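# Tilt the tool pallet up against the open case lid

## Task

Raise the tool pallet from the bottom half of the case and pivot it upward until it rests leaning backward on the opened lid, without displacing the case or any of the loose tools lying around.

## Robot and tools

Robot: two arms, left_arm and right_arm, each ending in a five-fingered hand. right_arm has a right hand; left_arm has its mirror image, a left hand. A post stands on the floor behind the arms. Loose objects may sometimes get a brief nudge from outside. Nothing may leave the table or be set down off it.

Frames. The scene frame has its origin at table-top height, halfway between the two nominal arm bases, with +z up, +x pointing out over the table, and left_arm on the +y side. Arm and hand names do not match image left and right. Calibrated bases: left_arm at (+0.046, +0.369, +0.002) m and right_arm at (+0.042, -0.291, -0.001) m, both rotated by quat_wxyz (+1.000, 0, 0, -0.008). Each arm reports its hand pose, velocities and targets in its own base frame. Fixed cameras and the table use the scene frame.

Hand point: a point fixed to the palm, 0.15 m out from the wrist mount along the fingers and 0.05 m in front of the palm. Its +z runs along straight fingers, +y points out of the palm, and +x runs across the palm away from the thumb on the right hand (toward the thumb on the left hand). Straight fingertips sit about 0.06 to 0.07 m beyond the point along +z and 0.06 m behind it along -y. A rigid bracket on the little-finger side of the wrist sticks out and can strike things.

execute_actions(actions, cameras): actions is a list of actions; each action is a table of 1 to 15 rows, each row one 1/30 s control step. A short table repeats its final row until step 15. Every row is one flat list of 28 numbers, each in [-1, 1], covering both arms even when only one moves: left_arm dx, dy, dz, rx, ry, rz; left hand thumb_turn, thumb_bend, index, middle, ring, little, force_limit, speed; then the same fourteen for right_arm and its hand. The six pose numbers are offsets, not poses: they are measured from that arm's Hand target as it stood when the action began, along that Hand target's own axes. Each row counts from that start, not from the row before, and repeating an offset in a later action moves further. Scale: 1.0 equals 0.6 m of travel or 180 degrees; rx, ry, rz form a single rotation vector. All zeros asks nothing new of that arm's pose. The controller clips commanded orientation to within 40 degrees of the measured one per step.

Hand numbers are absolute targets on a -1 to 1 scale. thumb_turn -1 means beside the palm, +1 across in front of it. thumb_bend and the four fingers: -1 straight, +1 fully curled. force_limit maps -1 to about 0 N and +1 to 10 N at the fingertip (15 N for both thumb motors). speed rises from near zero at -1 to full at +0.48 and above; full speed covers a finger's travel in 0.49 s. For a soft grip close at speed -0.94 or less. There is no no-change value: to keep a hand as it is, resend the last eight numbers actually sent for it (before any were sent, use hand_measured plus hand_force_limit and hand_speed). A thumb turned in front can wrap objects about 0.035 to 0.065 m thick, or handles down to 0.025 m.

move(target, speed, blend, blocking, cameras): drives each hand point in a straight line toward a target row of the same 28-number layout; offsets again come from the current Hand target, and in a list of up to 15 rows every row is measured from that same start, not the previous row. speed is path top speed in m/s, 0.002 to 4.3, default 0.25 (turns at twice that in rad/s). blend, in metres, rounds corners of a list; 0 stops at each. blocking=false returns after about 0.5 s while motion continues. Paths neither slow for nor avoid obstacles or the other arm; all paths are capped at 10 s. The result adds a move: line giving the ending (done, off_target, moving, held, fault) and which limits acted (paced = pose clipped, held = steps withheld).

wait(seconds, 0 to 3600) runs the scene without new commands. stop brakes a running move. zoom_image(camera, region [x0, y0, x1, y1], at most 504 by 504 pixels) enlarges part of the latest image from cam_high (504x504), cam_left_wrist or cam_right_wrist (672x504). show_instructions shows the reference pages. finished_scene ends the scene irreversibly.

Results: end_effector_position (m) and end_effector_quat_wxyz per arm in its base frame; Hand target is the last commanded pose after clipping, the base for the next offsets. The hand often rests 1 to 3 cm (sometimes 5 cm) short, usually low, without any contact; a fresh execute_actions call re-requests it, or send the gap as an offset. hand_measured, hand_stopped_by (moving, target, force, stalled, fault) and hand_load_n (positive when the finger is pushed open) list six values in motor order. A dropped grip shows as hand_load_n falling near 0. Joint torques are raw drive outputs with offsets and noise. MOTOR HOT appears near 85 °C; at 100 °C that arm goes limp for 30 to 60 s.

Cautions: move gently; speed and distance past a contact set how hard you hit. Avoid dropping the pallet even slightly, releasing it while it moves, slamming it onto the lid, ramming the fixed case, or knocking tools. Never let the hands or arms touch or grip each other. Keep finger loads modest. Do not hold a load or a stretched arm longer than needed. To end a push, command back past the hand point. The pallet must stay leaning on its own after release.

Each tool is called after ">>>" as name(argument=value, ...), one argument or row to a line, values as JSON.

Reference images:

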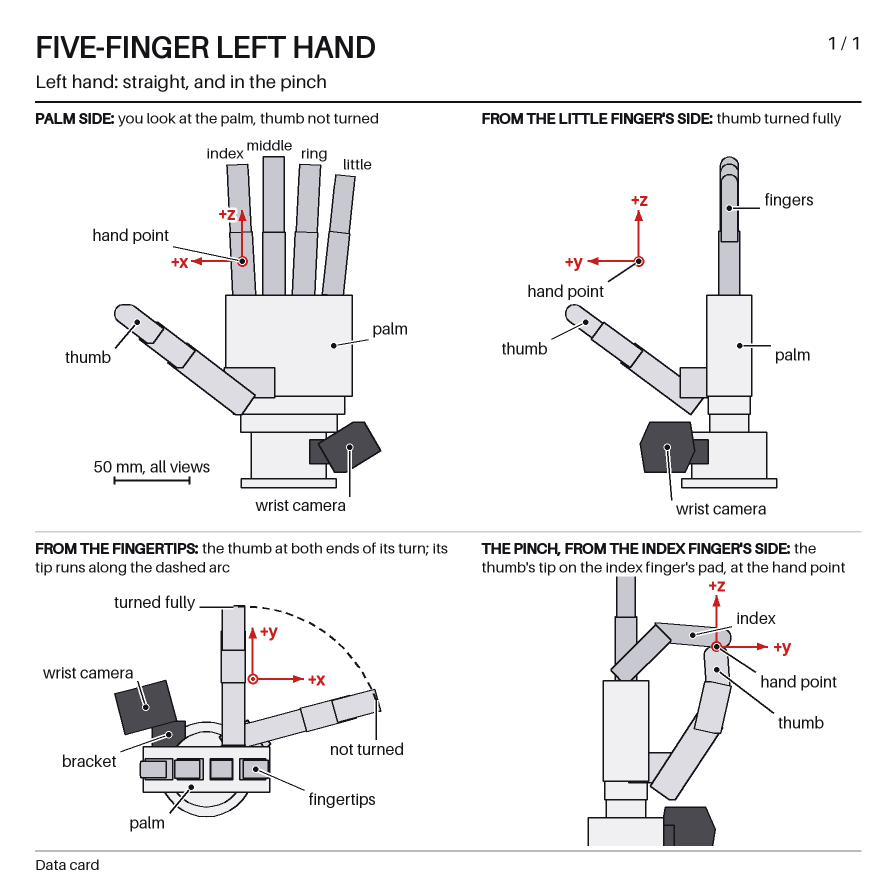

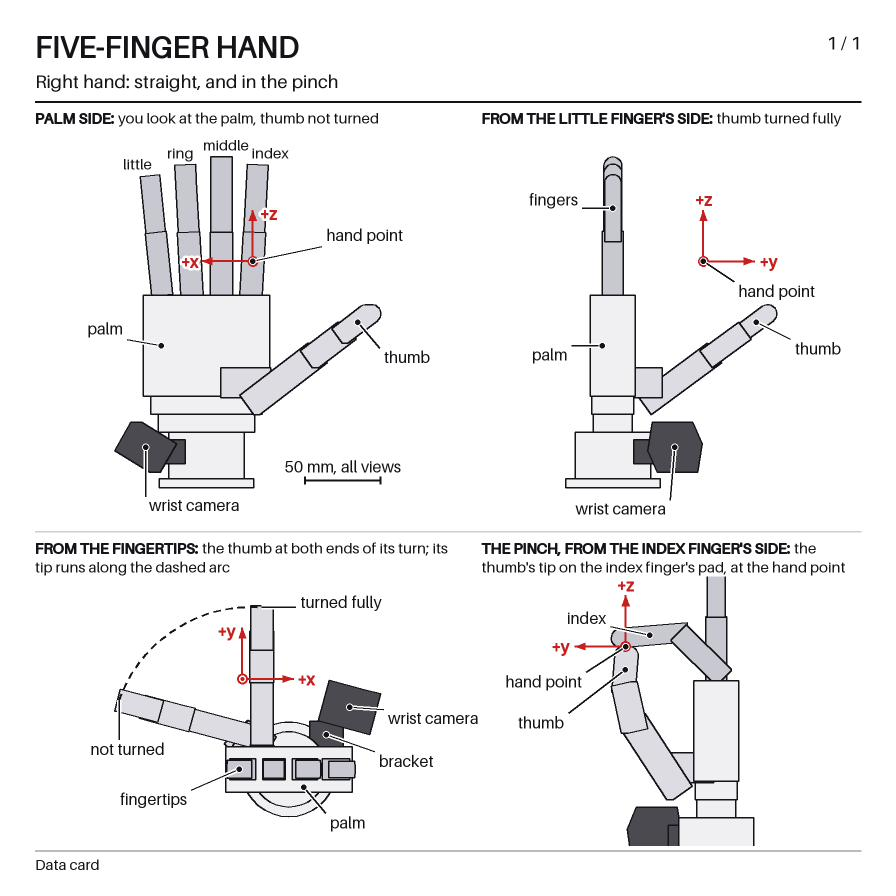

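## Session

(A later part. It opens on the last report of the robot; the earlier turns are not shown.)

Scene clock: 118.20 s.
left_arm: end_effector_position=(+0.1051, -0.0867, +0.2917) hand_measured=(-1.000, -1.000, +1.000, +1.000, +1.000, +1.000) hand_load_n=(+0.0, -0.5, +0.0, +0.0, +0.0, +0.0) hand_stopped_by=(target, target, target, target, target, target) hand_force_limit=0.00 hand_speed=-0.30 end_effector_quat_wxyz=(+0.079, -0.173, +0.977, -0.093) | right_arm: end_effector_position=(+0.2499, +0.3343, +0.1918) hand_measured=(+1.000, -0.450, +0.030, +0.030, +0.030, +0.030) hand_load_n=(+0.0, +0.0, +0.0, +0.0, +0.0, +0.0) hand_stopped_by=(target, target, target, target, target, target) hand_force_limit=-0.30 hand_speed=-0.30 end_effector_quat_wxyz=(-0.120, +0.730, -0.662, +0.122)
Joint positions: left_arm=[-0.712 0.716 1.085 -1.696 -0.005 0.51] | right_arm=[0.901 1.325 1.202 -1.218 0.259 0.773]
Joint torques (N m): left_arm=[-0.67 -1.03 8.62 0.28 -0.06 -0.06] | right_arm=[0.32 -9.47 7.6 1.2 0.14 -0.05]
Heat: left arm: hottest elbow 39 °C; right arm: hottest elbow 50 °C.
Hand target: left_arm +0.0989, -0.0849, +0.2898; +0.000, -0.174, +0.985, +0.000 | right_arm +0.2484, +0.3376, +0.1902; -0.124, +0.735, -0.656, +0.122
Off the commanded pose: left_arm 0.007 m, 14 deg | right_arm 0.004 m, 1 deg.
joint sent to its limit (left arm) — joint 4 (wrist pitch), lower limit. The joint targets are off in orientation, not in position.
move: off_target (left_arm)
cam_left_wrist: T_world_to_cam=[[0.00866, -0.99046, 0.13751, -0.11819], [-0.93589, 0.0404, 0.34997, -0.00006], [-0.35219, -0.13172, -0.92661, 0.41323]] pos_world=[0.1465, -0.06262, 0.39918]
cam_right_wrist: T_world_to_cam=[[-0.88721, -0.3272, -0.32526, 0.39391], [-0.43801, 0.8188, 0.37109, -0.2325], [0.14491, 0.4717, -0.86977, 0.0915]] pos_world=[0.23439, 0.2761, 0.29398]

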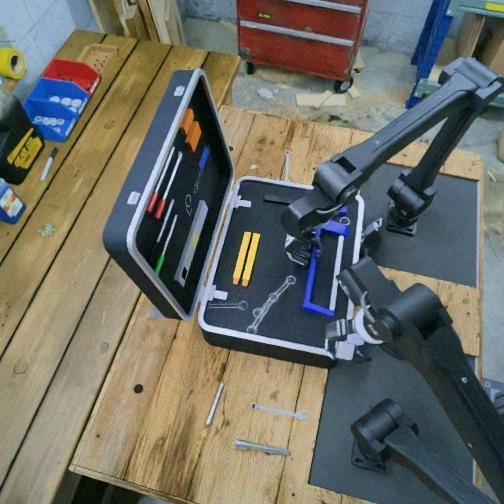

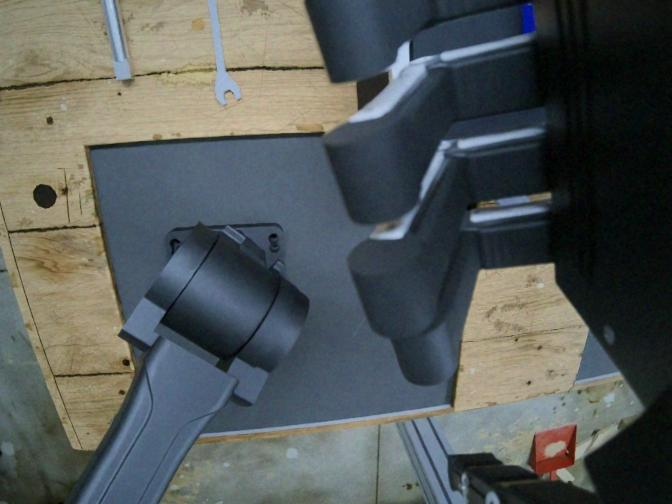

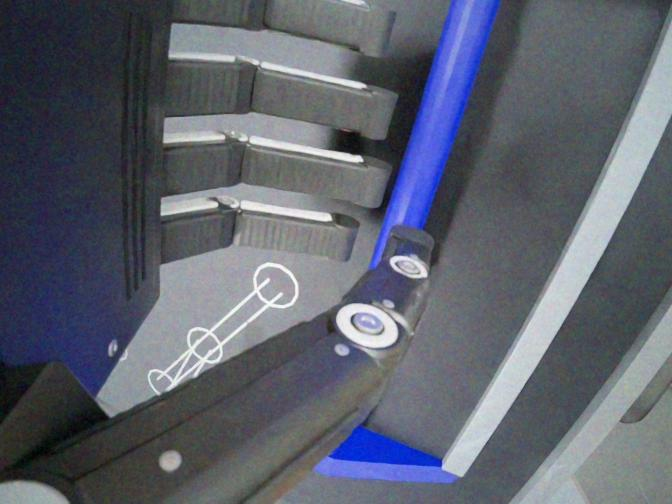

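>>> move(
  target=[0.2883,-0.4807,0.083,0.497,0.0654,0.0654,-1,-1,1,1,1,1,0,-0.3,0,0,0,0,0,0,1,-0.45,0.03,0.03,0.03,0.03,-0.3,-0.3],
  speed=0.15,
  cameras=["all"],
)

Scene clock: 124.27 s.
left_arm: end_effector_position=(+0.0398, -0.4145, +0.2450) hand_measured=(-1.000, -1.000, +1.000, +1.000, +1.000, +1.000) hand_load_n=(+0.0, +0.0, +0.0, +0.0, +0.0, +0.0) hand_stopped_by=(target, target, target, target, target, target) hand_force_limit=0.00 hand_speed=-0.30 end_effector_quat_wxyz=(+0.038, -0.030, +0.707, -0.706) | right_arm: end_effector_position=(+0.2499, +0.3343, +0.1918) hand_measured=(+1.000, -0.450, +0.030, +0.030, +0.030, +0.030) hand_load_n=(+0.0, +0.0, +0.0, +0.0, +0.0, +0.0) hand_stopped_by=(target, target, target, target, target, target) hand_force_limit=-0.30 hand_speed=-0.30 end_effector_quat_wxyz=(-0.120, +0.730, -0.662, +0.122)
Joint positions: left_arm=[-1.338 0.754 0.397 0.356 0.136 0.011] | right_arm=[0.901 1.325 1.202 -1.218 0.259 0.773]
Joint torques (N m): left_arm=[-1.03 -1.9 9.73 3.08 -0.21 -0.06] | right_arm=[0.32 -9.52 7.6 1.17 0.14 -0.05]
Heat: left arm: hottest elbow 38 °C; right arm: hottest elbow 49 °C.
Hand target: left_arm +0.0351, -0.4151, +0.2400; +0.031, -0.031, +0.706, -0.707 | right_arm +0.2484, +0.3376, +0.1902; -0.124, +0.735, -0.656, +0.122
Off the commanded pose: left_arm 0.007 m, 1 deg | right_arm 0.004 m, 1 deg.
move: done
cam_left_wrist: T_world_to_cam=[[-0.33071, -0.05353, 0.94222, -0.23116], [-0.85453, 0.44069, -0.27489, 0.28418], [-0.40051, -0.89606, -0.19148, -0.19116]] pos_world=[0.08983, -0.3089, 0.25932]
cam_right_wrist: T_world_to_cam=[[-0.88721, -0.3272, -0.32526, 0.39391], [-0.43801, 0.8188, 0.37109, -0.2325], [0.14491, 0.4717, -0.86977, 0.0915]] pos_world=[0.23439, 0.2761, 0.29398]

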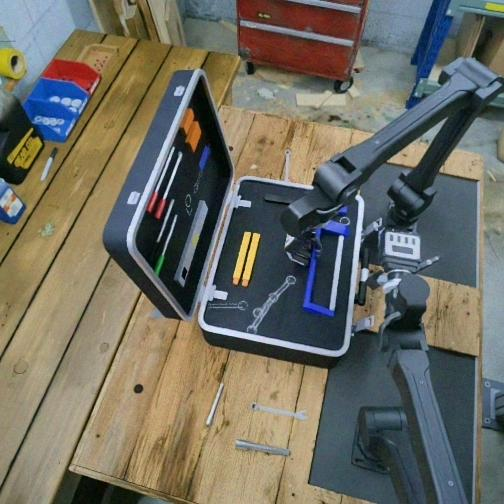

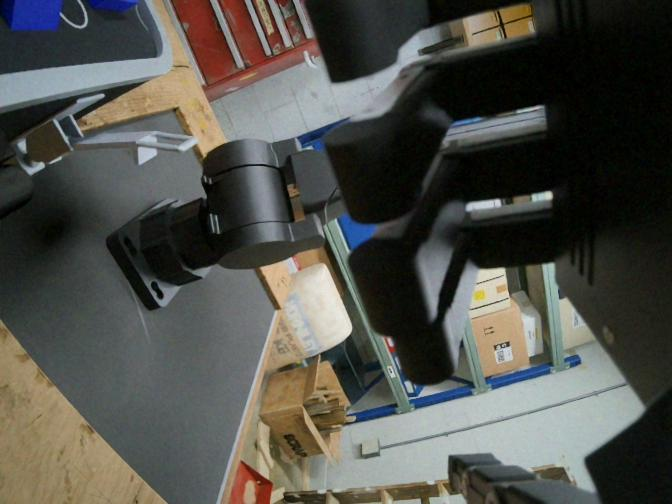

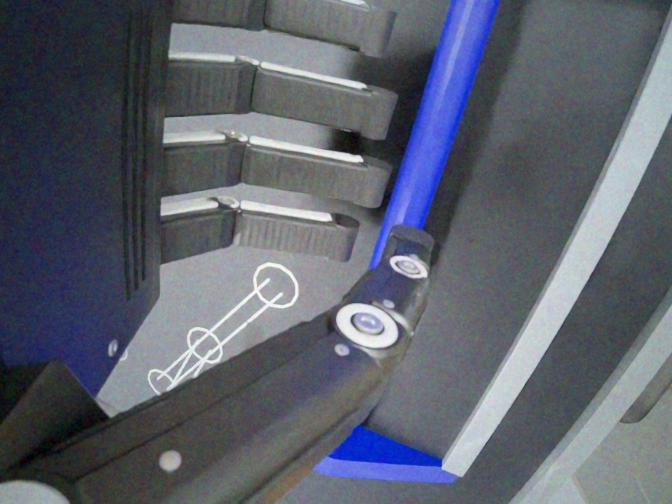

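>>> move(
  target=[
    [0,0,0,0,0,0,-1,-1,1,1,1,1,0,-0.3,0,0,0.007,0,0,0,1,-0.45,0.03,0.03,0.03,0.03,-0.3,-0.3],
    [0,0,0,0,0,0,-1,-1,1,1,1,1,0,-0.3,0,0.055,0.007,0,0,0,1,-0.45,0.03,0.03,0.03,0.03,-0.3,-0.3],
  ],
  speed=0.05,
  blend=0.003,
  cameras=["cam_right_wrist"],
)

>>> zoom_image(
  camera="cam_right_wrist",
  region=[280, 60, 480, 260],
)

Scene clock: 125.80 s.
left_arm: end_effector_position=(+0.0398, -0.4146, +0.2451) hand_measured=(-1.000, -1.000, +1.000, +1.000, +1.000, +1.000) hand_load_n=(+0.0, +0.0, +0.0, +0.0, +0.0, +0.0) hand_stopped_by=(target, target, target, target, target, target) hand_force_limit=0.00 hand_speed=-0.30 end_effector_quat_wxyz=(+0.038, -0.030, +0.707, -0.706) | right_arm: end_effector_position=(+0.2357, +0.3309, +0.1754) hand_measured=(+1.000, -0.450, +0.030, +0.030, +0.030, +0.030) hand_load_n=(+0.0, +0.0, +0.0, +0.0, +4.0, +0.0) hand_stopped_by=(target, target, target, target, target, target) hand_force_limit=-0.30 hand_speed=-0.30 end_effector_quat_wxyz=(-0.125, +0.729, -0.660, +0.131)
Joint positions: left_arm=[-1.338 0.754 0.397 0.356 0.136 0.011] | right_arm=[0.935 1.297 1.133 -1.176 0.286 0.802]
Joint torques (N m): left_arm=[-0.5 -2.08 9.72 2.99 -0.2 -0.06] | right_arm=[2.14 -10.4 6.76 0.38 -0.32 0.2]
Heat: left arm: hottest elbow 38 °C; right arm: hottest elbow 49 °C.
Hand target: left_arm +0.0351, -0.4151, +0.2401; +0.031, -0.031, +0.706, -0.707 | right_arm +0.2190, +0.3341, +0.1747; -0.124, +0.735, -0.656, +0.122
Off the commanded pose: left_arm 0.007 m, 1 deg | right_arm 0.017 m, 1 deg.
move: off_target (right_arm); blend cut to 0.0021 m at target 1
cam_right_wrist: T_world_to_cam=[[-0.88028, -0.32977, -0.34111, 0.37691], [-0.44598, 0.82046, 0.35772, -0.22611], [0.1619, 0.46702, -0.8693, 0.07837]] pos_world=[0.21826, 0.27321, 0.27758]

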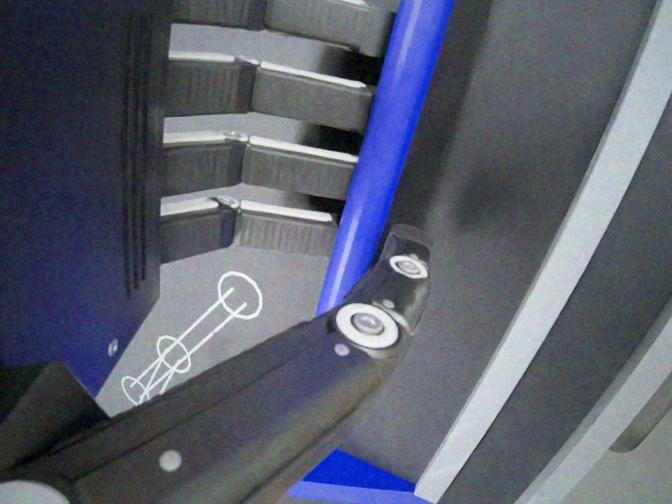

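Scaled by 2.520 from the camera's image (finer frame: 960x720).

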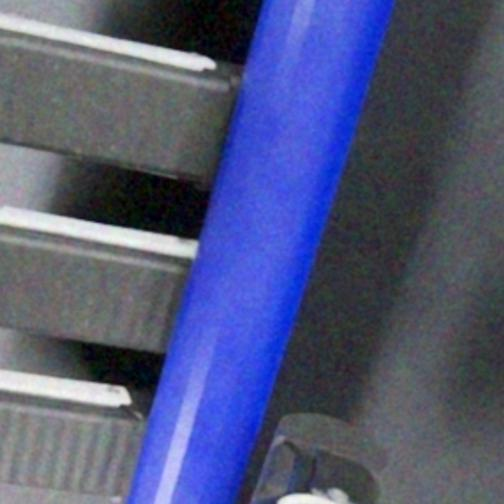

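>>> move(
  target=[
    [0,0,0,0,0,0,-1,-1,1,1,1,1,0,-0.3,-0.0006,0.0025,-0.0173,0,0,0,1,-0.45,0.03,0.03,0.03,0.03,-0.3,-0.3],
  ],
  speed=0.05,
  cameras=["cam_right_wrist"],
)

>>> zoom_image(
  camera="cam_right_wrist",
  region=[280, 60, 480, 260],
)

Scene clock: 126.83 s.
left_arm: end_effector_position=(+0.0398, -0.4146, +0.2451) hand_measured=(-1.000, -1.000, +1.000, +1.000, +1.000, +1.000) hand_load_n=(-0.5, +0.0, +0.5, +0.0, +0.0, +0.0) hand_stopped_by=(target, target, target, target, target, target) hand_force_limit=0.00 hand_speed=-0.30 end_effector_quat_wxyz=(+0.038, -0.030, +0.707, -0.706) | right_arm: end_effector_position=(+0.2353, +0.3313, +0.1761) hand_measured=(+1.000, -0.450, +0.030, +0.030, +0.030, +0.030) hand_load_n=(+0.0, +0.0, +0.0, +1.0, +6.0, +0.0) hand_stopped_by=(target, target, target, target, target, target) hand_force_limit=-0.30 hand_speed=-0.30 end_effector_quat_wxyz=(-0.126, +0.728, -0.661, +0.134)
Joint positions: left_arm=[-1.338 0.754 0.397 0.356 0.136 0.011] | right_arm=[0.939 1.296 1.133 -1.178 0.292 0.809]
Joint torques (N m): left_arm=[-0.5 -2.37 9.84 3.03 -0.19 -0.07] | right_arm=[2.55 -11.05 7.77 -0.69 -0.48 0.23]
Heat: left arm: hottest elbow 38 °C; right arm: hottest elbow 49 °C.
Hand target: left_arm +0.0351, -0.4151, +0.2401; +0.031, -0.031, +0.706, -0.707 | right_arm +0.2141, +0.3340, +0.1841; -0.124, +0.735, -0.656, +0.121
Off the commanded pose: left_arm 0.007 m, 1 deg | right_arm 0.023 m, 2 deg.
move: off_target (right_arm)
cam_right_wrist: T_world_to_cam=[[-0.8794, -0.32705, -0.34597, 0.37662], [-0.44523, 0.8223, 0.35439, -0.22702], [0.16859, 0.46568, -0.86874, 0.07761]] pos_world=[0.21704, 0.27371, 0.27818]

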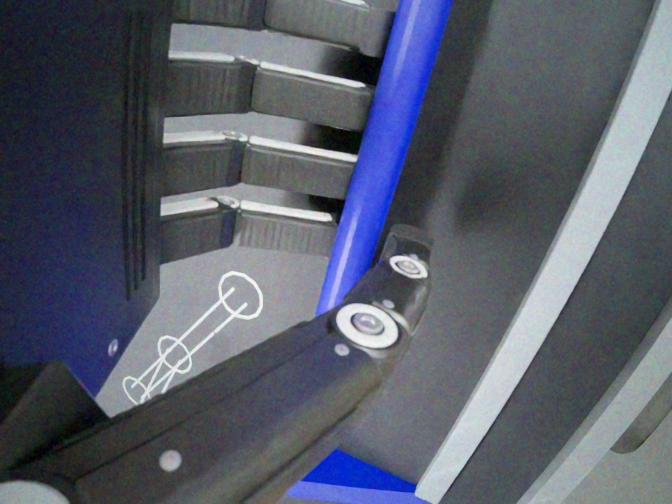

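Scaled by 2.520 from the camera's image (finer frame: 960x720).

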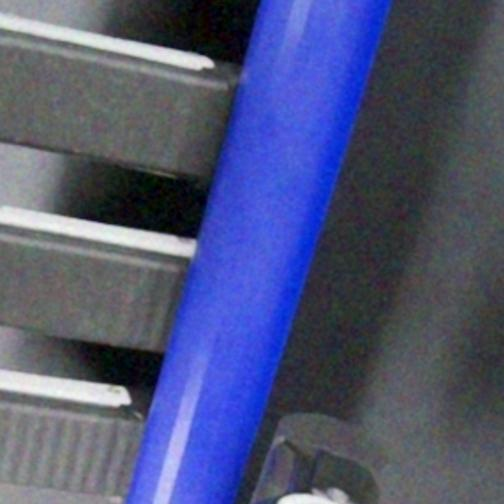

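>>> move(
  target=[
    [0,0,0,0,0,0,-1,-1,1,1,1,1,0,-0.3,0,0,0,0,0,0,1,0.3,0.3,0.3,0.3,0.3,0.4,-0.85],
  ],
  speed=0.05,
  cameras=["cam_right_wrist"],
)

>>> zoom_image(
  camera="cam_right_wrist",
  region=[280, 60, 480, 260],
)

Scene clock: 128.77 s.
left_arm: end_effector_position=(+0.0398, -0.4146, +0.2451) hand_measured=(-1.000, -1.000, +1.000, +1.000, +1.000, +1.000) hand_load_n=(+0.0, -0.5, +0.0, +0.0, +0.5, +0.0) hand_stopped_by=(target, target, target, target, target, target) hand_force_limit=0.00 hand_speed=-0.30 end_effector_quat_wxyz=(+0.038, -0.030, +0.707, -0.706) | right_arm: end_effector_position=(+0.2365, +0.3312, +0.1751) hand_measured=(+1.000, -0.136, +0.110, +0.068, +0.040, +0.096) hand_load_n=(+0.0, +10.0, +13.0, +6.0, +3.0, +8.0) hand_stopped_by=(target, force, force, force, force, force) hand_force_limit=0.40 hand_speed=-0.85 end_effector_quat_wxyz=(-0.127, +0.724, -0.665, +0.137)
Joint positions: left_arm=[-1.338 0.754 0.397 0.356 0.136 0.011] | right_arm=[0.94 1.297 1.132 -1.176 0.299 0.82]
Joint torques (N m): left_arm=[-0.62 -2.37 9.81 3.04 -0.19 -0.05] | right_arm=[2.61 -11.11 7.82 -0.72 -0.7 0.13]
Heat: left arm: hottest elbow 39 °C; right arm: hottest elbow 49 °C.
Hand target: left_arm +0.0351, -0.4151, +0.2401; +0.031, -0.031, +0.706, -0.707 | right_arm +0.2140, +0.3340, +0.1840; -0.124, +0.735, -0.656, +0.122
Off the commanded pose: left_arm 0.007 m, 1 deg | right_arm 0.024 m, 2 deg.
move: done
cam_right_wrist: T_world_to_cam=[[-0.88157, -0.31718, -0.34961, 0.37523], [-0.43733, 0.82757, 0.35195, -0.22932], [0.17769, 0.46316, -0.86828, 0.0753]] pos_world=[0.21713, 0.27392, 0.27727]

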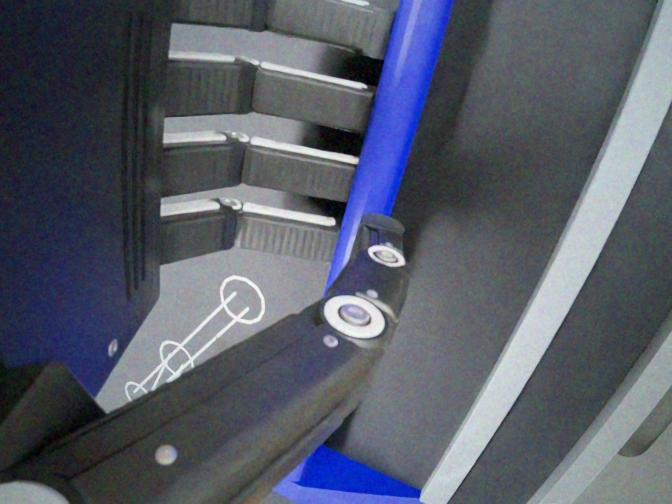

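Scaled by 2.520 from the camera's image (finer frame: 960x720).

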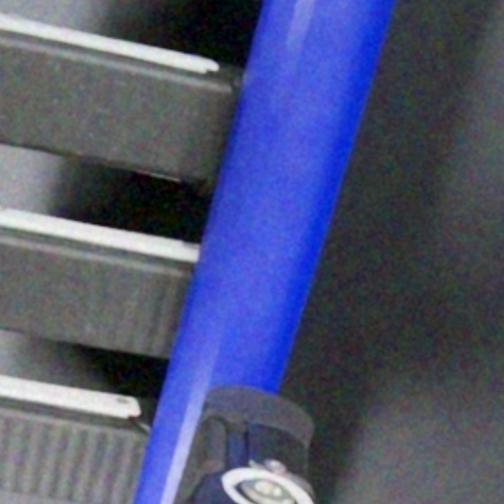

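>>> move(
  target=[
    [0,0,0,0,0,0,-1,-1,1,1,1,1,0,-0.3,0.0045,-0.0698,-0.0652,0,0,0,1,0.3,0.3,0.3,0.3,0.3,0.4,-0.85],
    [0,0,0,0,0,0,-1,-1,1,1,1,1,0,-0.3,0.0068,-0.1257,-0.1603,-0.02,0,0,1,0.3,0.3,0.3,0.3,0.3,0.4,-0.85],
  ],
  speed=0.06,
  blend=0.01,
  cameras=["cam_right_wrist","cam_high"],
)

Scene clock: 132.07 s.
left_arm: end_effector_position=(+0.0398, -0.4146, +0.2451) hand_measured=(-1.000, -1.000, +1.000, +1.000, +1.000, +1.000) hand_load_n=(-0.5, +0.0, +0.5, +0.0, +0.0, +0.0) hand_stopped_by=(target, target, target, target, target, target) hand_force_limit=0.00 hand_speed=-0.30 end_effector_quat_wxyz=(+0.038, -0.030, +0.707, -0.706) | right_arm: end_effector_position=(+0.2474, +0.3302, +0.2262) hand_measured=(+1.000, -0.136, +0.110, +0.068, +0.040, +0.096) hand_load_n=(+0.0, +6.5, +12.0, +11.5, +11.0, +12.0) hand_stopped_by=(target, force, force, force, force, force) hand_force_limit=0.40 hand_speed=-0.85 end_effector_quat_wxyz=(-0.050, +0.739, -0.664, +0.106)
Joint positions: left_arm=[-1.338 0.754 0.397 0.356 0.136 0.011] | right_arm=[0.879 1.407 1.378 -1.45 0.216 0.762]
Joint torques (N m): left_arm=[-0.79 -2.08 9.74 3.07 -0.17 -0.04] | right_arm=[-0.44 -15.56 15.9 -2.35 -0.09 -0.15]
Heat: left arm: hottest elbow 39 °C; right arm: hottest elbow 49 °C.
Hand target: left_arm +0.0351, -0.4151, +0.2401; +0.031, -0.031, +0.706, -0.707 | right_arm +0.2521, +0.3359, +0.3002; -0.101, +0.738, -0.659, +0.101
Off the commanded pose: left_arm 0.007 m, 1 deg | right_arm 0.074 m, 6 deg.
move: off_target (right_arm)
cam_right_wrist: T_world_to_cam=[[-0.91952, -0.34488, -0.18852, 0.38447], [-0.39108, 0.8507, 0.35124, -0.26069], [0.03924, 0.3967, -0.91711, 0.1853]] pos_world=[0.24431, 0.28085, 0.33398]
Images, in order (width x height): cam_high 504x504, cam_right_wrist 672x504.

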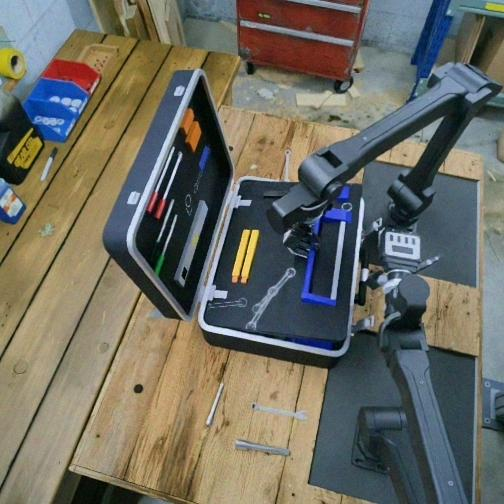

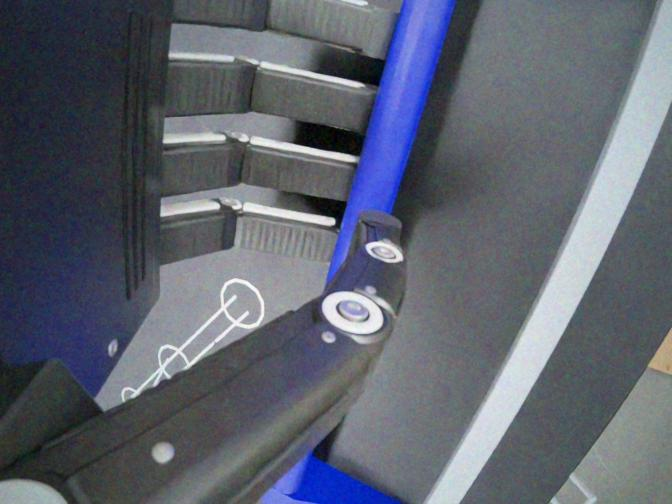

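>>> move(
  target=[
    [0,0,0,0,0,0,-1,-1,1,1,1,1,0,-0.3,0.0062,-0.0485,-0.0512,-0.016,0,0,1,0.3,0.3,0.3,0.3,0.3,0.4,-0.85],
    [0,0,0,0,0,0,-1,-1,1,1,1,1,0,-0.3,0.0107,-0.1037,-0.0922,-0.033,0,0,1,0.3,0.3,0.3,0.3,0.3,0.4,-0.85],
  ],
  speed=0.06,
  blend=0.02,
  cameras=["all"],
)

Scene clock: 134.67 s.
left_arm: end_effector_position=(+0.0398, -0.4146, +0.2451) hand_measured=(-1.000, -1.000, +1.000, +1.000, +1.000, +1.000) hand_load_n=(-0.5, -0.5, +0.0, +0.0, +0.0, +0.0) hand_stopped_by=(target, target, target, target, target, target) hand_force_limit=0.00 hand_speed=-0.30 end_effector_quat_wxyz=(+0.038, -0.030, +0.707, -0.706) | right_arm: end_effector_position=(+0.2791, +0.3291, +0.2912) hand_measured=(+1.000, -0.134, +0.110, +0.068, +0.040, +0.098) hand_load_n=(+0.0, +1.5, +17.5, +12.0, +8.0, +0.5) hand_stopped_by=(target, force, force, force, force, force) hand_force_limit=0.40 hand_speed=-0.85 end_effector_quat_wxyz=(-0.023, +0.751, -0.658, +0.059)
Joint positions: left_arm=[-1.338 0.754 0.397 0.356 0.136 0.011] | right_arm=[0.78 1.509 1.649 -1.656 0.114 0.645]
Joint torques (N m): left_arm=[-0.44 -1.79 9.66 3.1 -0.2 -0.07] | right_arm=[-1.85 -16.73 17.2 -0.68 -0.02 -0.04]
Heat: left arm: hottest elbow 39 °C; right arm: hottest elbow 50 °C.
Hand target: left_arm +0.0351, -0.4151, +0.2401; +0.031, -0.031, +0.706, -0.707 | right_arm +0.2965, +0.3355, +0.3710; -0.063, +0.742, -0.664, +0.066
Off the commanded pose: left_arm 0.007 m, 1 deg | right_arm 0.082 m, 5 deg.
joint sent to its limit (right arm) — joint 4 (wrist pitch), lower limit. The joint targets are off in position and orientation.
move: off_target (right_arm)
cam_left_wrist: T_world_to_cam=[[-0.33044, -0.05324, 0.94232, -0.23112], [-0.85464, 0.44055, -0.2748, 0.28416], [-0.40051, -0.89615, -0.19108, -0.19138]] pos_world=[0.08983, -0.309, 0.25931]
cam_right_wrist: T_world_to_cam=[[-0.92638, -0.36382, -0.09728, 0.40711], [-0.37039, 0.83351, 0.40997, -0.28736], [-0.06807, 0.41581, -0.9069, 0.26482]] pos_world=[0.28873, 0.27751, 0.39758]

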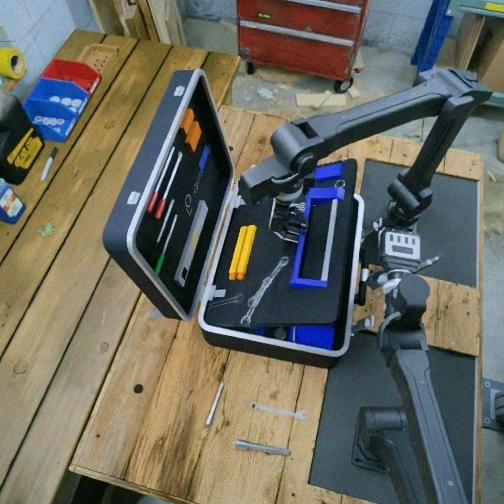

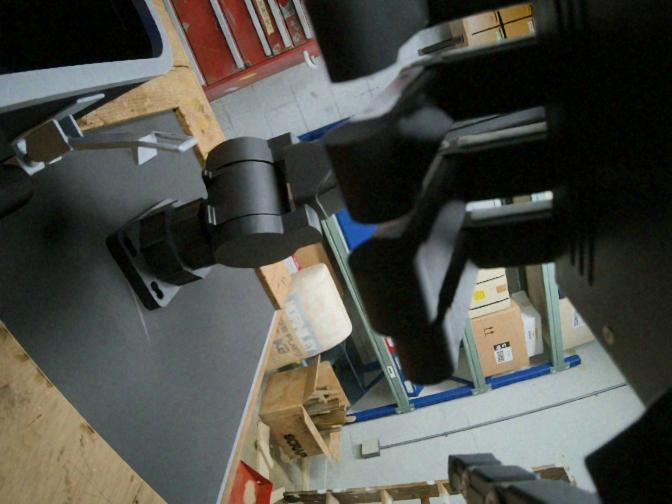

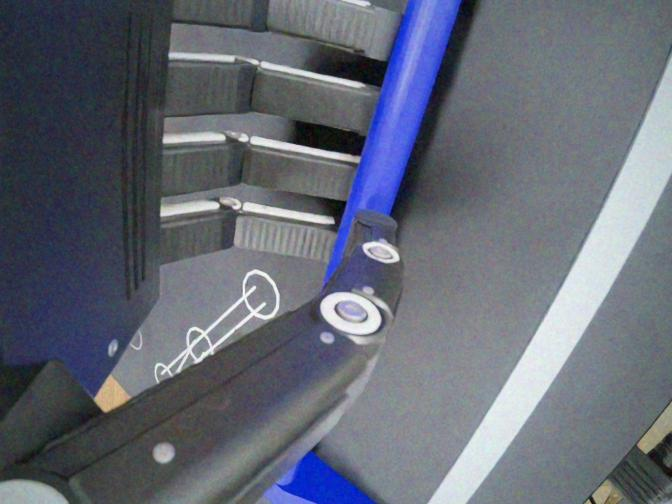

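>>> move(
  target=[-0.2634,0.0338,-0.0528,0.0477,-0.2758,-0.102,-1,-1,1,1,1,1,0,-0.3,0,0,0,0,0.018,0,1,0.3,0.3,0.3,0.3,0.3,0.4,-0.85],
  speed=0.2,
  cameras=["all"],
)

Scene clock: 138.90 s.
left_arm: end_effector_position=(+0.1849, -0.3667, +0.2110) hand_measured=(-1.000, -1.000, +1.000, +1.000, +1.000, +1.000) hand_load_n=(-0.5, +0.0, +0.0, +0.0, +0.0, +0.0) hand_stopped_by=(target, target, target, target, target, target) hand_force_limit=0.00 hand_speed=-0.30 end_effector_quat_wxyz=(-0.218, +0.423, -0.572, +0.668) | right_arm: end_effector_position=(+0.2870, +0.3292, +0.3011) hand_measured=(+1.000, -0.134, +0.110, +0.068, +0.040, +0.098) hand_load_n=(+0.0, +2.0, +15.0, +12.0, +7.0, +0.0) hand_stopped_by=(target, force, force, force, force, force) hand_force_limit=0.40 hand_speed=-0.85 end_effector_quat_wxyz=(-0.035, +0.746, -0.661, +0.074)
Joint positions: left_arm=[-1.317 0.842 0.303 0.523 -0.698 -0.331] | right_arm=[0.78 1.509 1.679 -1.661 0.143 0.653]
Joint torques (N m): left_arm=[0.67 -2.67 11.22 2.35 -0.16 -0.06] | right_arm=[-0.44 -16.5 15.72 -0.43 0.37 0.01]
Heat: left arm: hottest elbow 39 °C; right arm: hottest elbow 53 °C.
Hand target: left_arm +0.1897, -0.3698, +0.2198; -0.216, +0.429, -0.562, +0.674 | right_arm +0.2964, +0.3355, +0.3710; -0.044, +0.740, -0.665, +0.087
Off the commanded pose: left_arm 0.011 m, 2 deg | right_arm 0.071 m, 2 deg.
joint sent to its limit (right arm) — joint 4 (wrist pitch), lower limit. The joint targets are off in position and orientation.
move: off_target (left_arm, right_arm)
cam_left_wrist: T_world_to_cam=[[0.02154, -0.02679, 0.99941, -0.21598], [-0.91924, -0.39358, 0.00926, 0.0239], [0.3931, -0.9189, -0.03311, -0.28529]] pos_world=[0.13877, -0.25854, 0.20619]
cam_right_wrist: T_world_to_cam=[[-0.92558, -0.35487, -0.13182, 0.4226], [-0.37742, 0.83791, 0.39428, -0.28321], [-0.02947, 0.41469, -0.90948, 0.26444]] pos_world=[0.29205, 0.27761, 0.40788]

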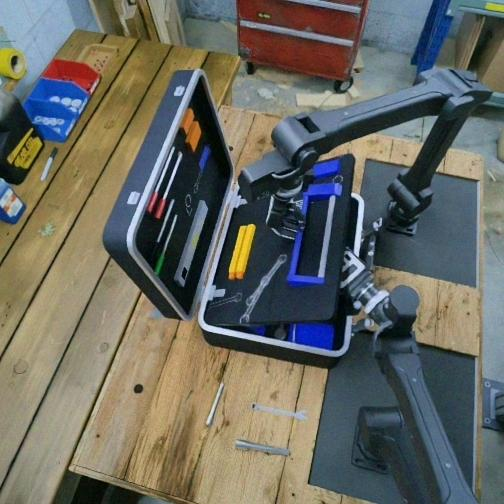

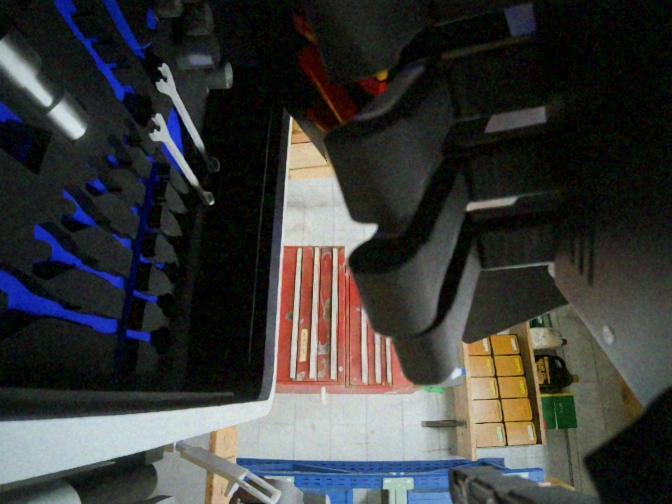

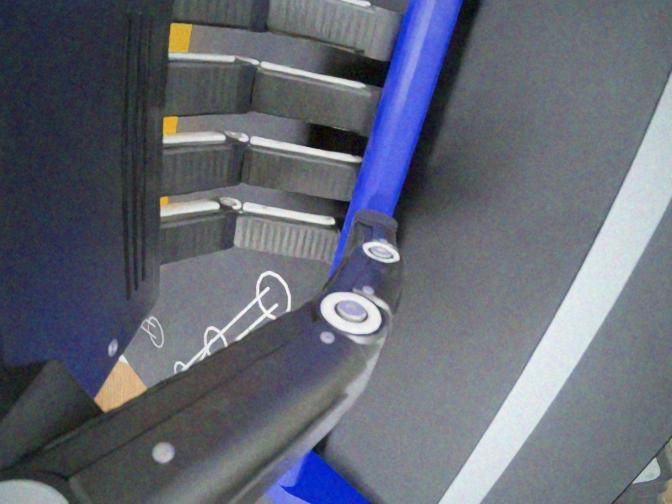

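>>> zoom_image(
  camera="cam_high",
  region=[260, 150, 440, 370],
)

Scaled by 2.291 from the camera's image (finer frame: 720x720).

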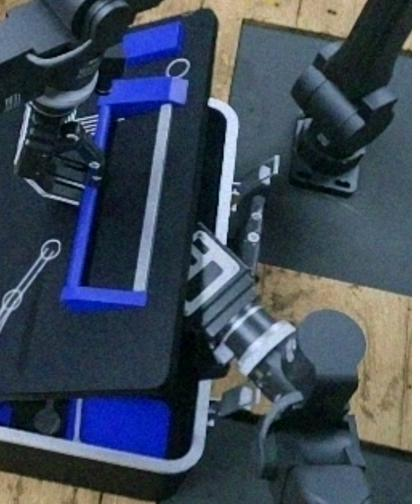

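>>> move(
  target=[-0.0014,-0.0738,0.0376,0,0,0,-1,-1,1,1,1,1,0,-0.3,0,0,0,0,0,0,1,0.3,0.3,0.3,0.3,0.3,0.4,-0.85],
  speed=0.06,
  cameras=["cam_high","cam_left_wrist"],
)

Scene clock: 140.60 s.
left_arm: end_effector_position=(+0.1998, -0.3549, +0.2064) hand_measured=(-1.000, -1.000, +1.000, +1.000, +1.000, +1.000) hand_load_n=(-0.5, +0.0, +0.0, +0.0, +0.0, +0.0) hand_stopped_by=(target, target, target, target, target, target) hand_force_limit=0.00 hand_speed=-0.30 end_effector_quat_wxyz=(+0.219, -0.420, +0.601, -0.644) | right_arm: end_effector_position=(+0.2886, +0.3295, +0.3032) hand_measured=(+1.000, -0.134, +0.110, +0.068, +0.040, +0.098) hand_load_n=(+0.0, +0.5, +15.0, +11.5, +7.0, +0.0) hand_stopped_by=(target, force, force, force, force, force) hand_force_limit=0.40 hand_speed=-0.85 end_effector_quat_wxyz=(-0.038, +0.745, -0.661, +0.076)
Joint positions: left_arm=[-1.222 0.785 0.325 0.369 -0.587 -0.332] | right_arm=[0.78 1.509 1.685 -1.661 0.147 0.654]
Joint torques (N m): left_arm=[1.32 -3.72 17.69 1.84 -0.28 -0.07] | right_arm=[-0.38 -16.44 15.32 -0.46 0.22 0]
Heat: left arm: hottest elbow 39 °C; right arm: hottest elbow 53 °C.
Hand target: left_arm +0.2171, -0.3698, +0.2612; +0.216, -0.429, +0.562, -0.674 | right_arm +0.2964, +0.3355, +0.3709; -0.044, +0.740, -0.665, +0.087
Off the commanded pose: left_arm 0.059 m, 6 deg | right_arm 0.069 m, 2 deg.
joint sent to its limit (right arm) — joint 4 (wrist pitch), lower limit. The joint targets are off in position and orientation.
move: off_target (left_arm)
cam_left_wrist: T_world_to_cam=[[0.04858, -0.0954, 0.99425, -0.24001], [-0.92527, -0.37921, 0.00883, 0.0486], [0.37619, -0.92038, -0.10669, -0.26238]] pos_world=[0.15533, -0.24595, 0.21021]

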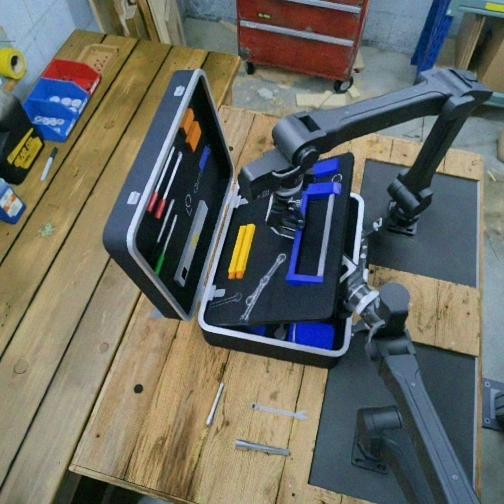

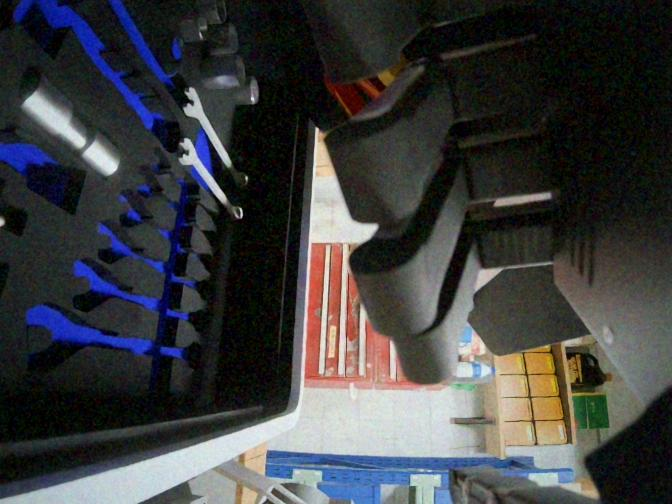

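>>> move(
  target=[-0.001,-0.059,0.03,0,0,0,-1,-1,1,1,1,1,0,-0.3,0,0,0,0,0,0,1,0.3,0.3,0.3,0.3,0.3,0.4,-0.85],
  speed=0.05,
  cameras=["cam_high","cam_left_wrist","cam_right_wrist"],
)

>>> zoom_image(
  camera="cam_high",
  region=[260, 150, 440, 370],
)

Scene clock: 142.30 s.
left_arm: end_effector_position=(+0.2095, -0.3527, +0.2254) hand_measured=(-1.000, -1.000, +1.000, +1.000, +1.000, +1.000) hand_load_n=(+0.0, +0.0, +0.0, +0.0, +0.0, +0.0) hand_stopped_by=(target, target, target, target, target, target) hand_force_limit=0.00 hand_speed=-0.30 end_effector_quat_wxyz=(+0.210, -0.419, +0.610, -0.639) | right_arm: end_effector_position=(+0.2971, +0.3314, +0.3170) hand_measured=(+1.000, -0.134, +0.110, +0.068, +0.040, +0.098) hand_load_n=(+0.0, +0.0, +17.5, +12.0, +7.5, +2.5) hand_stopped_by=(target, force, force, force, force, force) hand_force_limit=0.40 hand_speed=-0.85 end_effector_quat_wxyz=(-0.056, +0.744, -0.661, +0.085)
Joint positions: left_arm=[-1.158 0.743 0.38 0.255 -0.505 -0.336] | right_arm=[0.776 1.509 1.723 -1.661 0.161 0.647]
Joint torques (N m): left_arm=[3.08 -2.55 20.53 2.21 -0.34 -0.01] | right_arm=[-0.21 -15.97 13.35 -0.35 -0.21 0.05]
Heat: left arm: hottest elbow 39 °C; right arm: hottest elbow 54 °C.
Hand target: left_arm +0.2389, -0.3698, +0.2944; +0.216, -0.429, +0.562, -0.674 | right_arm +0.2965, +0.3355, +0.3710; -0.044, +0.740, -0.665, +0.087
Off the commanded pose: left_arm 0.077 m, 7 deg | right_arm 0.054 m, 2 deg.
joint sent to its limit (right arm) — joint 4 (wrist pitch), lower limit. The joint targets are off in position and orientation.
move: off_target (left_arm)
cam_left_wrist: T_world_to_cam=[[0.06389, -0.10698, 0.99221, -0.26602], [-0.93153, -0.36307, 0.02084, 0.06259], [0.35801, -0.9256, -0.12285, -0.25639]] pos_world=[0.16709, -0.24305, 0.23115]
cam_right_wrist: T_world_to_cam=[[-0.91894, -0.35179, -0.17828, 0.44659], [-0.39425, 0.83148, 0.39142, -0.2795], [0.01054, 0.42998, -0.90278, 0.25913]] pos_world=[0.29747, 0.27808, 0.42296]

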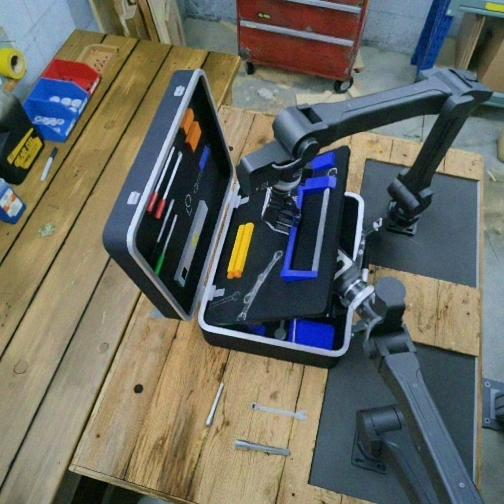

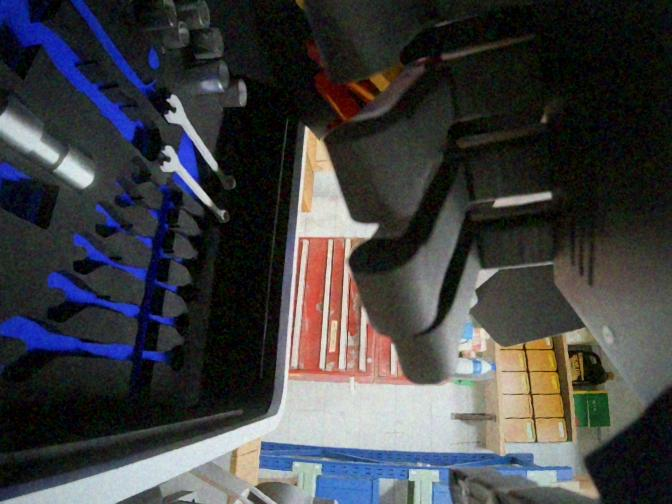

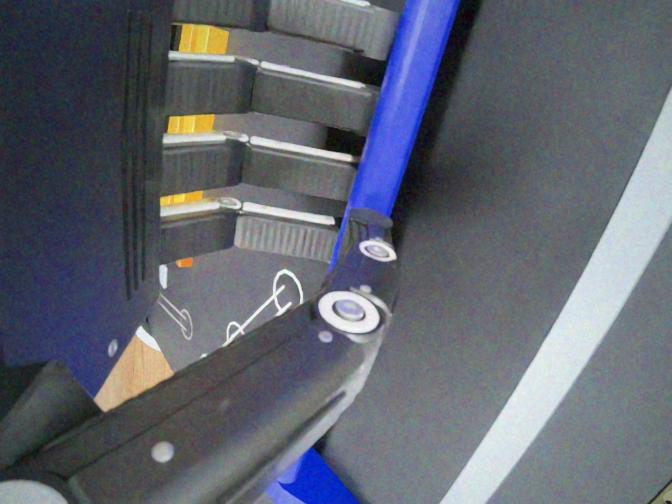

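Scaled by 2.291 from the camera's image (finer frame: 720x720).

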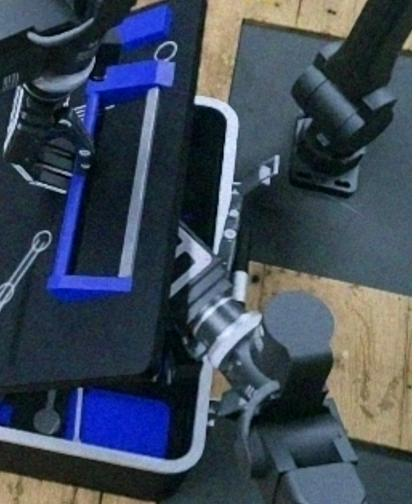

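>>> move(
  target=[-0.0158,-0.0873,0.0637,0.0187,-0.0522,-0.05,-1,-1,1,1,1,1,0,-0.3,0.0087,-0.0797,0.0068,0,0,0,1,0.3,0.3,0.3,0.3,0.3,0.4,-0.85],
  speed=0.04,
  cameras=["cam_high","cam_left_wrist","cam_right_wrist"],
)

>>> zoom_image(
  camera="cam_high",
  region=[200, 130, 420, 370],
)

Scene clock: 146.47 s.
left_arm: end_effector_position=(+0.2581, -0.3606, +0.2719) hand_measured=(-1.000, -1.000, +1.000, +1.000, +1.000, +1.000) hand_load_n=(-0.5, +0.0, +0.0, +0.0, +0.0, +0.0) hand_stopped_by=(target, target, target, target, target, target) hand_force_limit=0.00 hand_speed=-0.30 end_effector_quat_wxyz=(-0.217, +0.513, -0.537, +0.634) | right_arm: end_effector_position=(+0.3357, +0.3323, +0.3490) hand_measured=(+1.000, -0.134, +0.108, +0.068, +0.040, +0.098) hand_load_n=(+1.0, +0.0, +24.0, +10.0, +3.0, +0.5) hand_stopped_by=(target, force, force, force, force, force) hand_force_limit=0.40 hand_speed=-0.85 end_effector_quat_wxyz=(-0.091, +0.744, -0.657, +0.088)
Joint positions: left_arm=[-1.099 0.826 0.528 0.172 -0.616 -0.506] | right_arm=[0.72 1.555 1.86 -1.67 0.15 0.58]
Joint torques (N m): left_arm=[2.26 -3.78 20.23 2.39 -0.64 0.02] | right_arm=[-1.08 -12.92 12.25 0.14 -0.06 0.04]
Heat: left arm: hottest elbow 41 °C; right arm: hottest elbow 54 °C.
Hand target: left_arm +0.2855, -0.3699, +0.3406; -0.220, +0.519, -0.487, +0.667 | right_arm +0.3445, +0.3355, +0.3761; -0.044, +0.740, -0.665, +0.087
Off the commanded pose: left_arm 0.075 m, 7 deg | right_arm 0.029 m, 6 deg.
joint sent to its limit (right arm) — joint 4 (wrist pitch), lower limit. The joint targets are off in orientation, not in position.
move: off_target (left_arm, right_arm)
cam_left_wrist: T_world_to_cam=[[0.15645, 0.03445, 0.98708, -0.28758], [-0.84135, -0.51883, 0.15146, -0.011], [0.51735, -0.85418, -0.05219, -0.30994]] pos_world=[0.19608, -0.26054, 0.26936]
cam_right_wrist: T_world_to_cam=[[-0.90385, -0.35227, -0.24284, 0.50573], [-0.42472, 0.80734, 0.40966, -0.26571], [0.05174, 0.4734, -0.87933, 0.2507]] pos_world=[0.33128, 0.27399, 0.45211]

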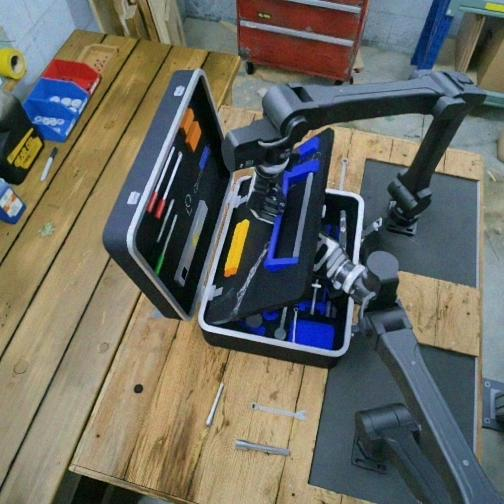

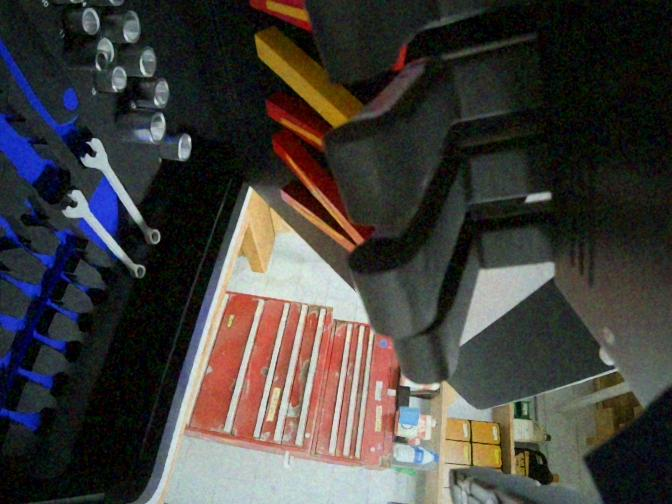

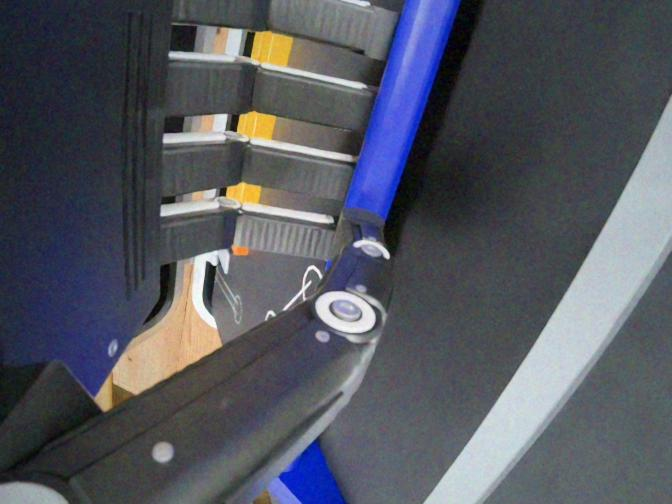

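Scaled by 2.100 from the camera's image (finer frame: 720x720).

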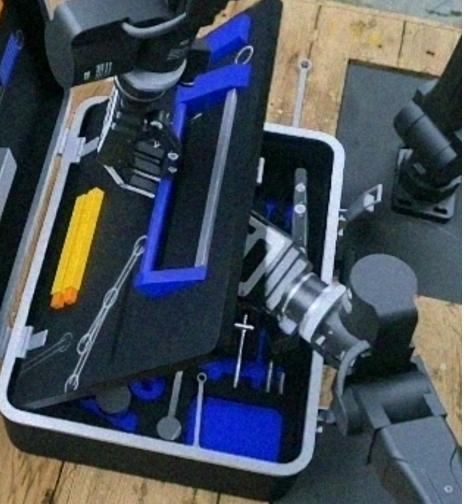

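>>> move(
  target=[0,0,0,0,0,0,-1,-1,1,1,1,1,0,-0.3,-0.0008,0.022,0.0485,0,0,0,1,0.3,0.3,0.3,0.3,0.3,0.4,-0.85],
  speed=0.03,
  cameras=["cam_high"],
)

Scene clock: 149.43 s.
left_arm: end_effector_position=(+0.2581, -0.3606, +0.2718) hand_measured=(-1.000, -1.000, +1.000, +1.000, +1.000, +1.000) hand_load_n=(-0.5, +0.0, +0.0, +0.0, +0.0, +0.0) hand_stopped_by=(target, target, target, target, target, target) hand_force_limit=0.00 hand_speed=-0.30 end_effector_quat_wxyz=(-0.217, +0.513, -0.537, +0.634) | right_arm: end_effector_position=(+0.3358, +0.3322, +0.3482) hand_measured=(+1.000, -0.134, +0.108, +0.068, +0.040, +0.098) hand_load_n=(+1.0, +0.0, +23.0, +9.5, +3.0, +1.0) hand_stopped_by=(target, force, force, force, force, force) hand_force_limit=0.40 hand_speed=-0.85 end_effector_quat_wxyz=(-0.090, +0.744, -0.657, +0.088)
Joint positions: left_arm=[-1.099 0.826 0.528 0.171 -0.616 -0.506] | right_arm=[0.72 1.557 1.86 -1.671 0.151 0.58]
Joint torques (N m): left_arm=[2.32 -3.84 20.26 2.36 -0.63 0.02] | right_arm=[-0.32 -12.04 7.91 0.18 0.27 0.19]
Heat: left arm: hottest elbow 42 °C; right arm: hottest elbow 54 °C.
Hand target: left_arm +0.2855, -0.3699, +0.3405; -0.220, +0.519, -0.487, +0.667 | right_arm +0.3370, +0.3330, +0.3450; -0.044, +0.740, -0.665, +0.087
Off the commanded pose: left_arm 0.075 m, 7 deg | right_arm 0.003 m, 5 deg.
joint sent to its limit (right arm) — joint 4 (wrist pitch), lower limit. The joint targets are off in orientation, not in position.
move: off_target (right_arm)

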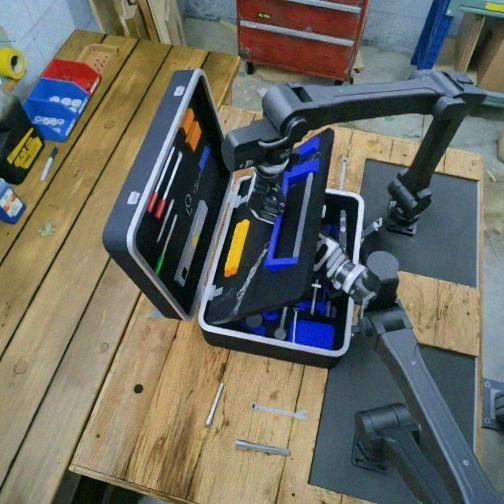

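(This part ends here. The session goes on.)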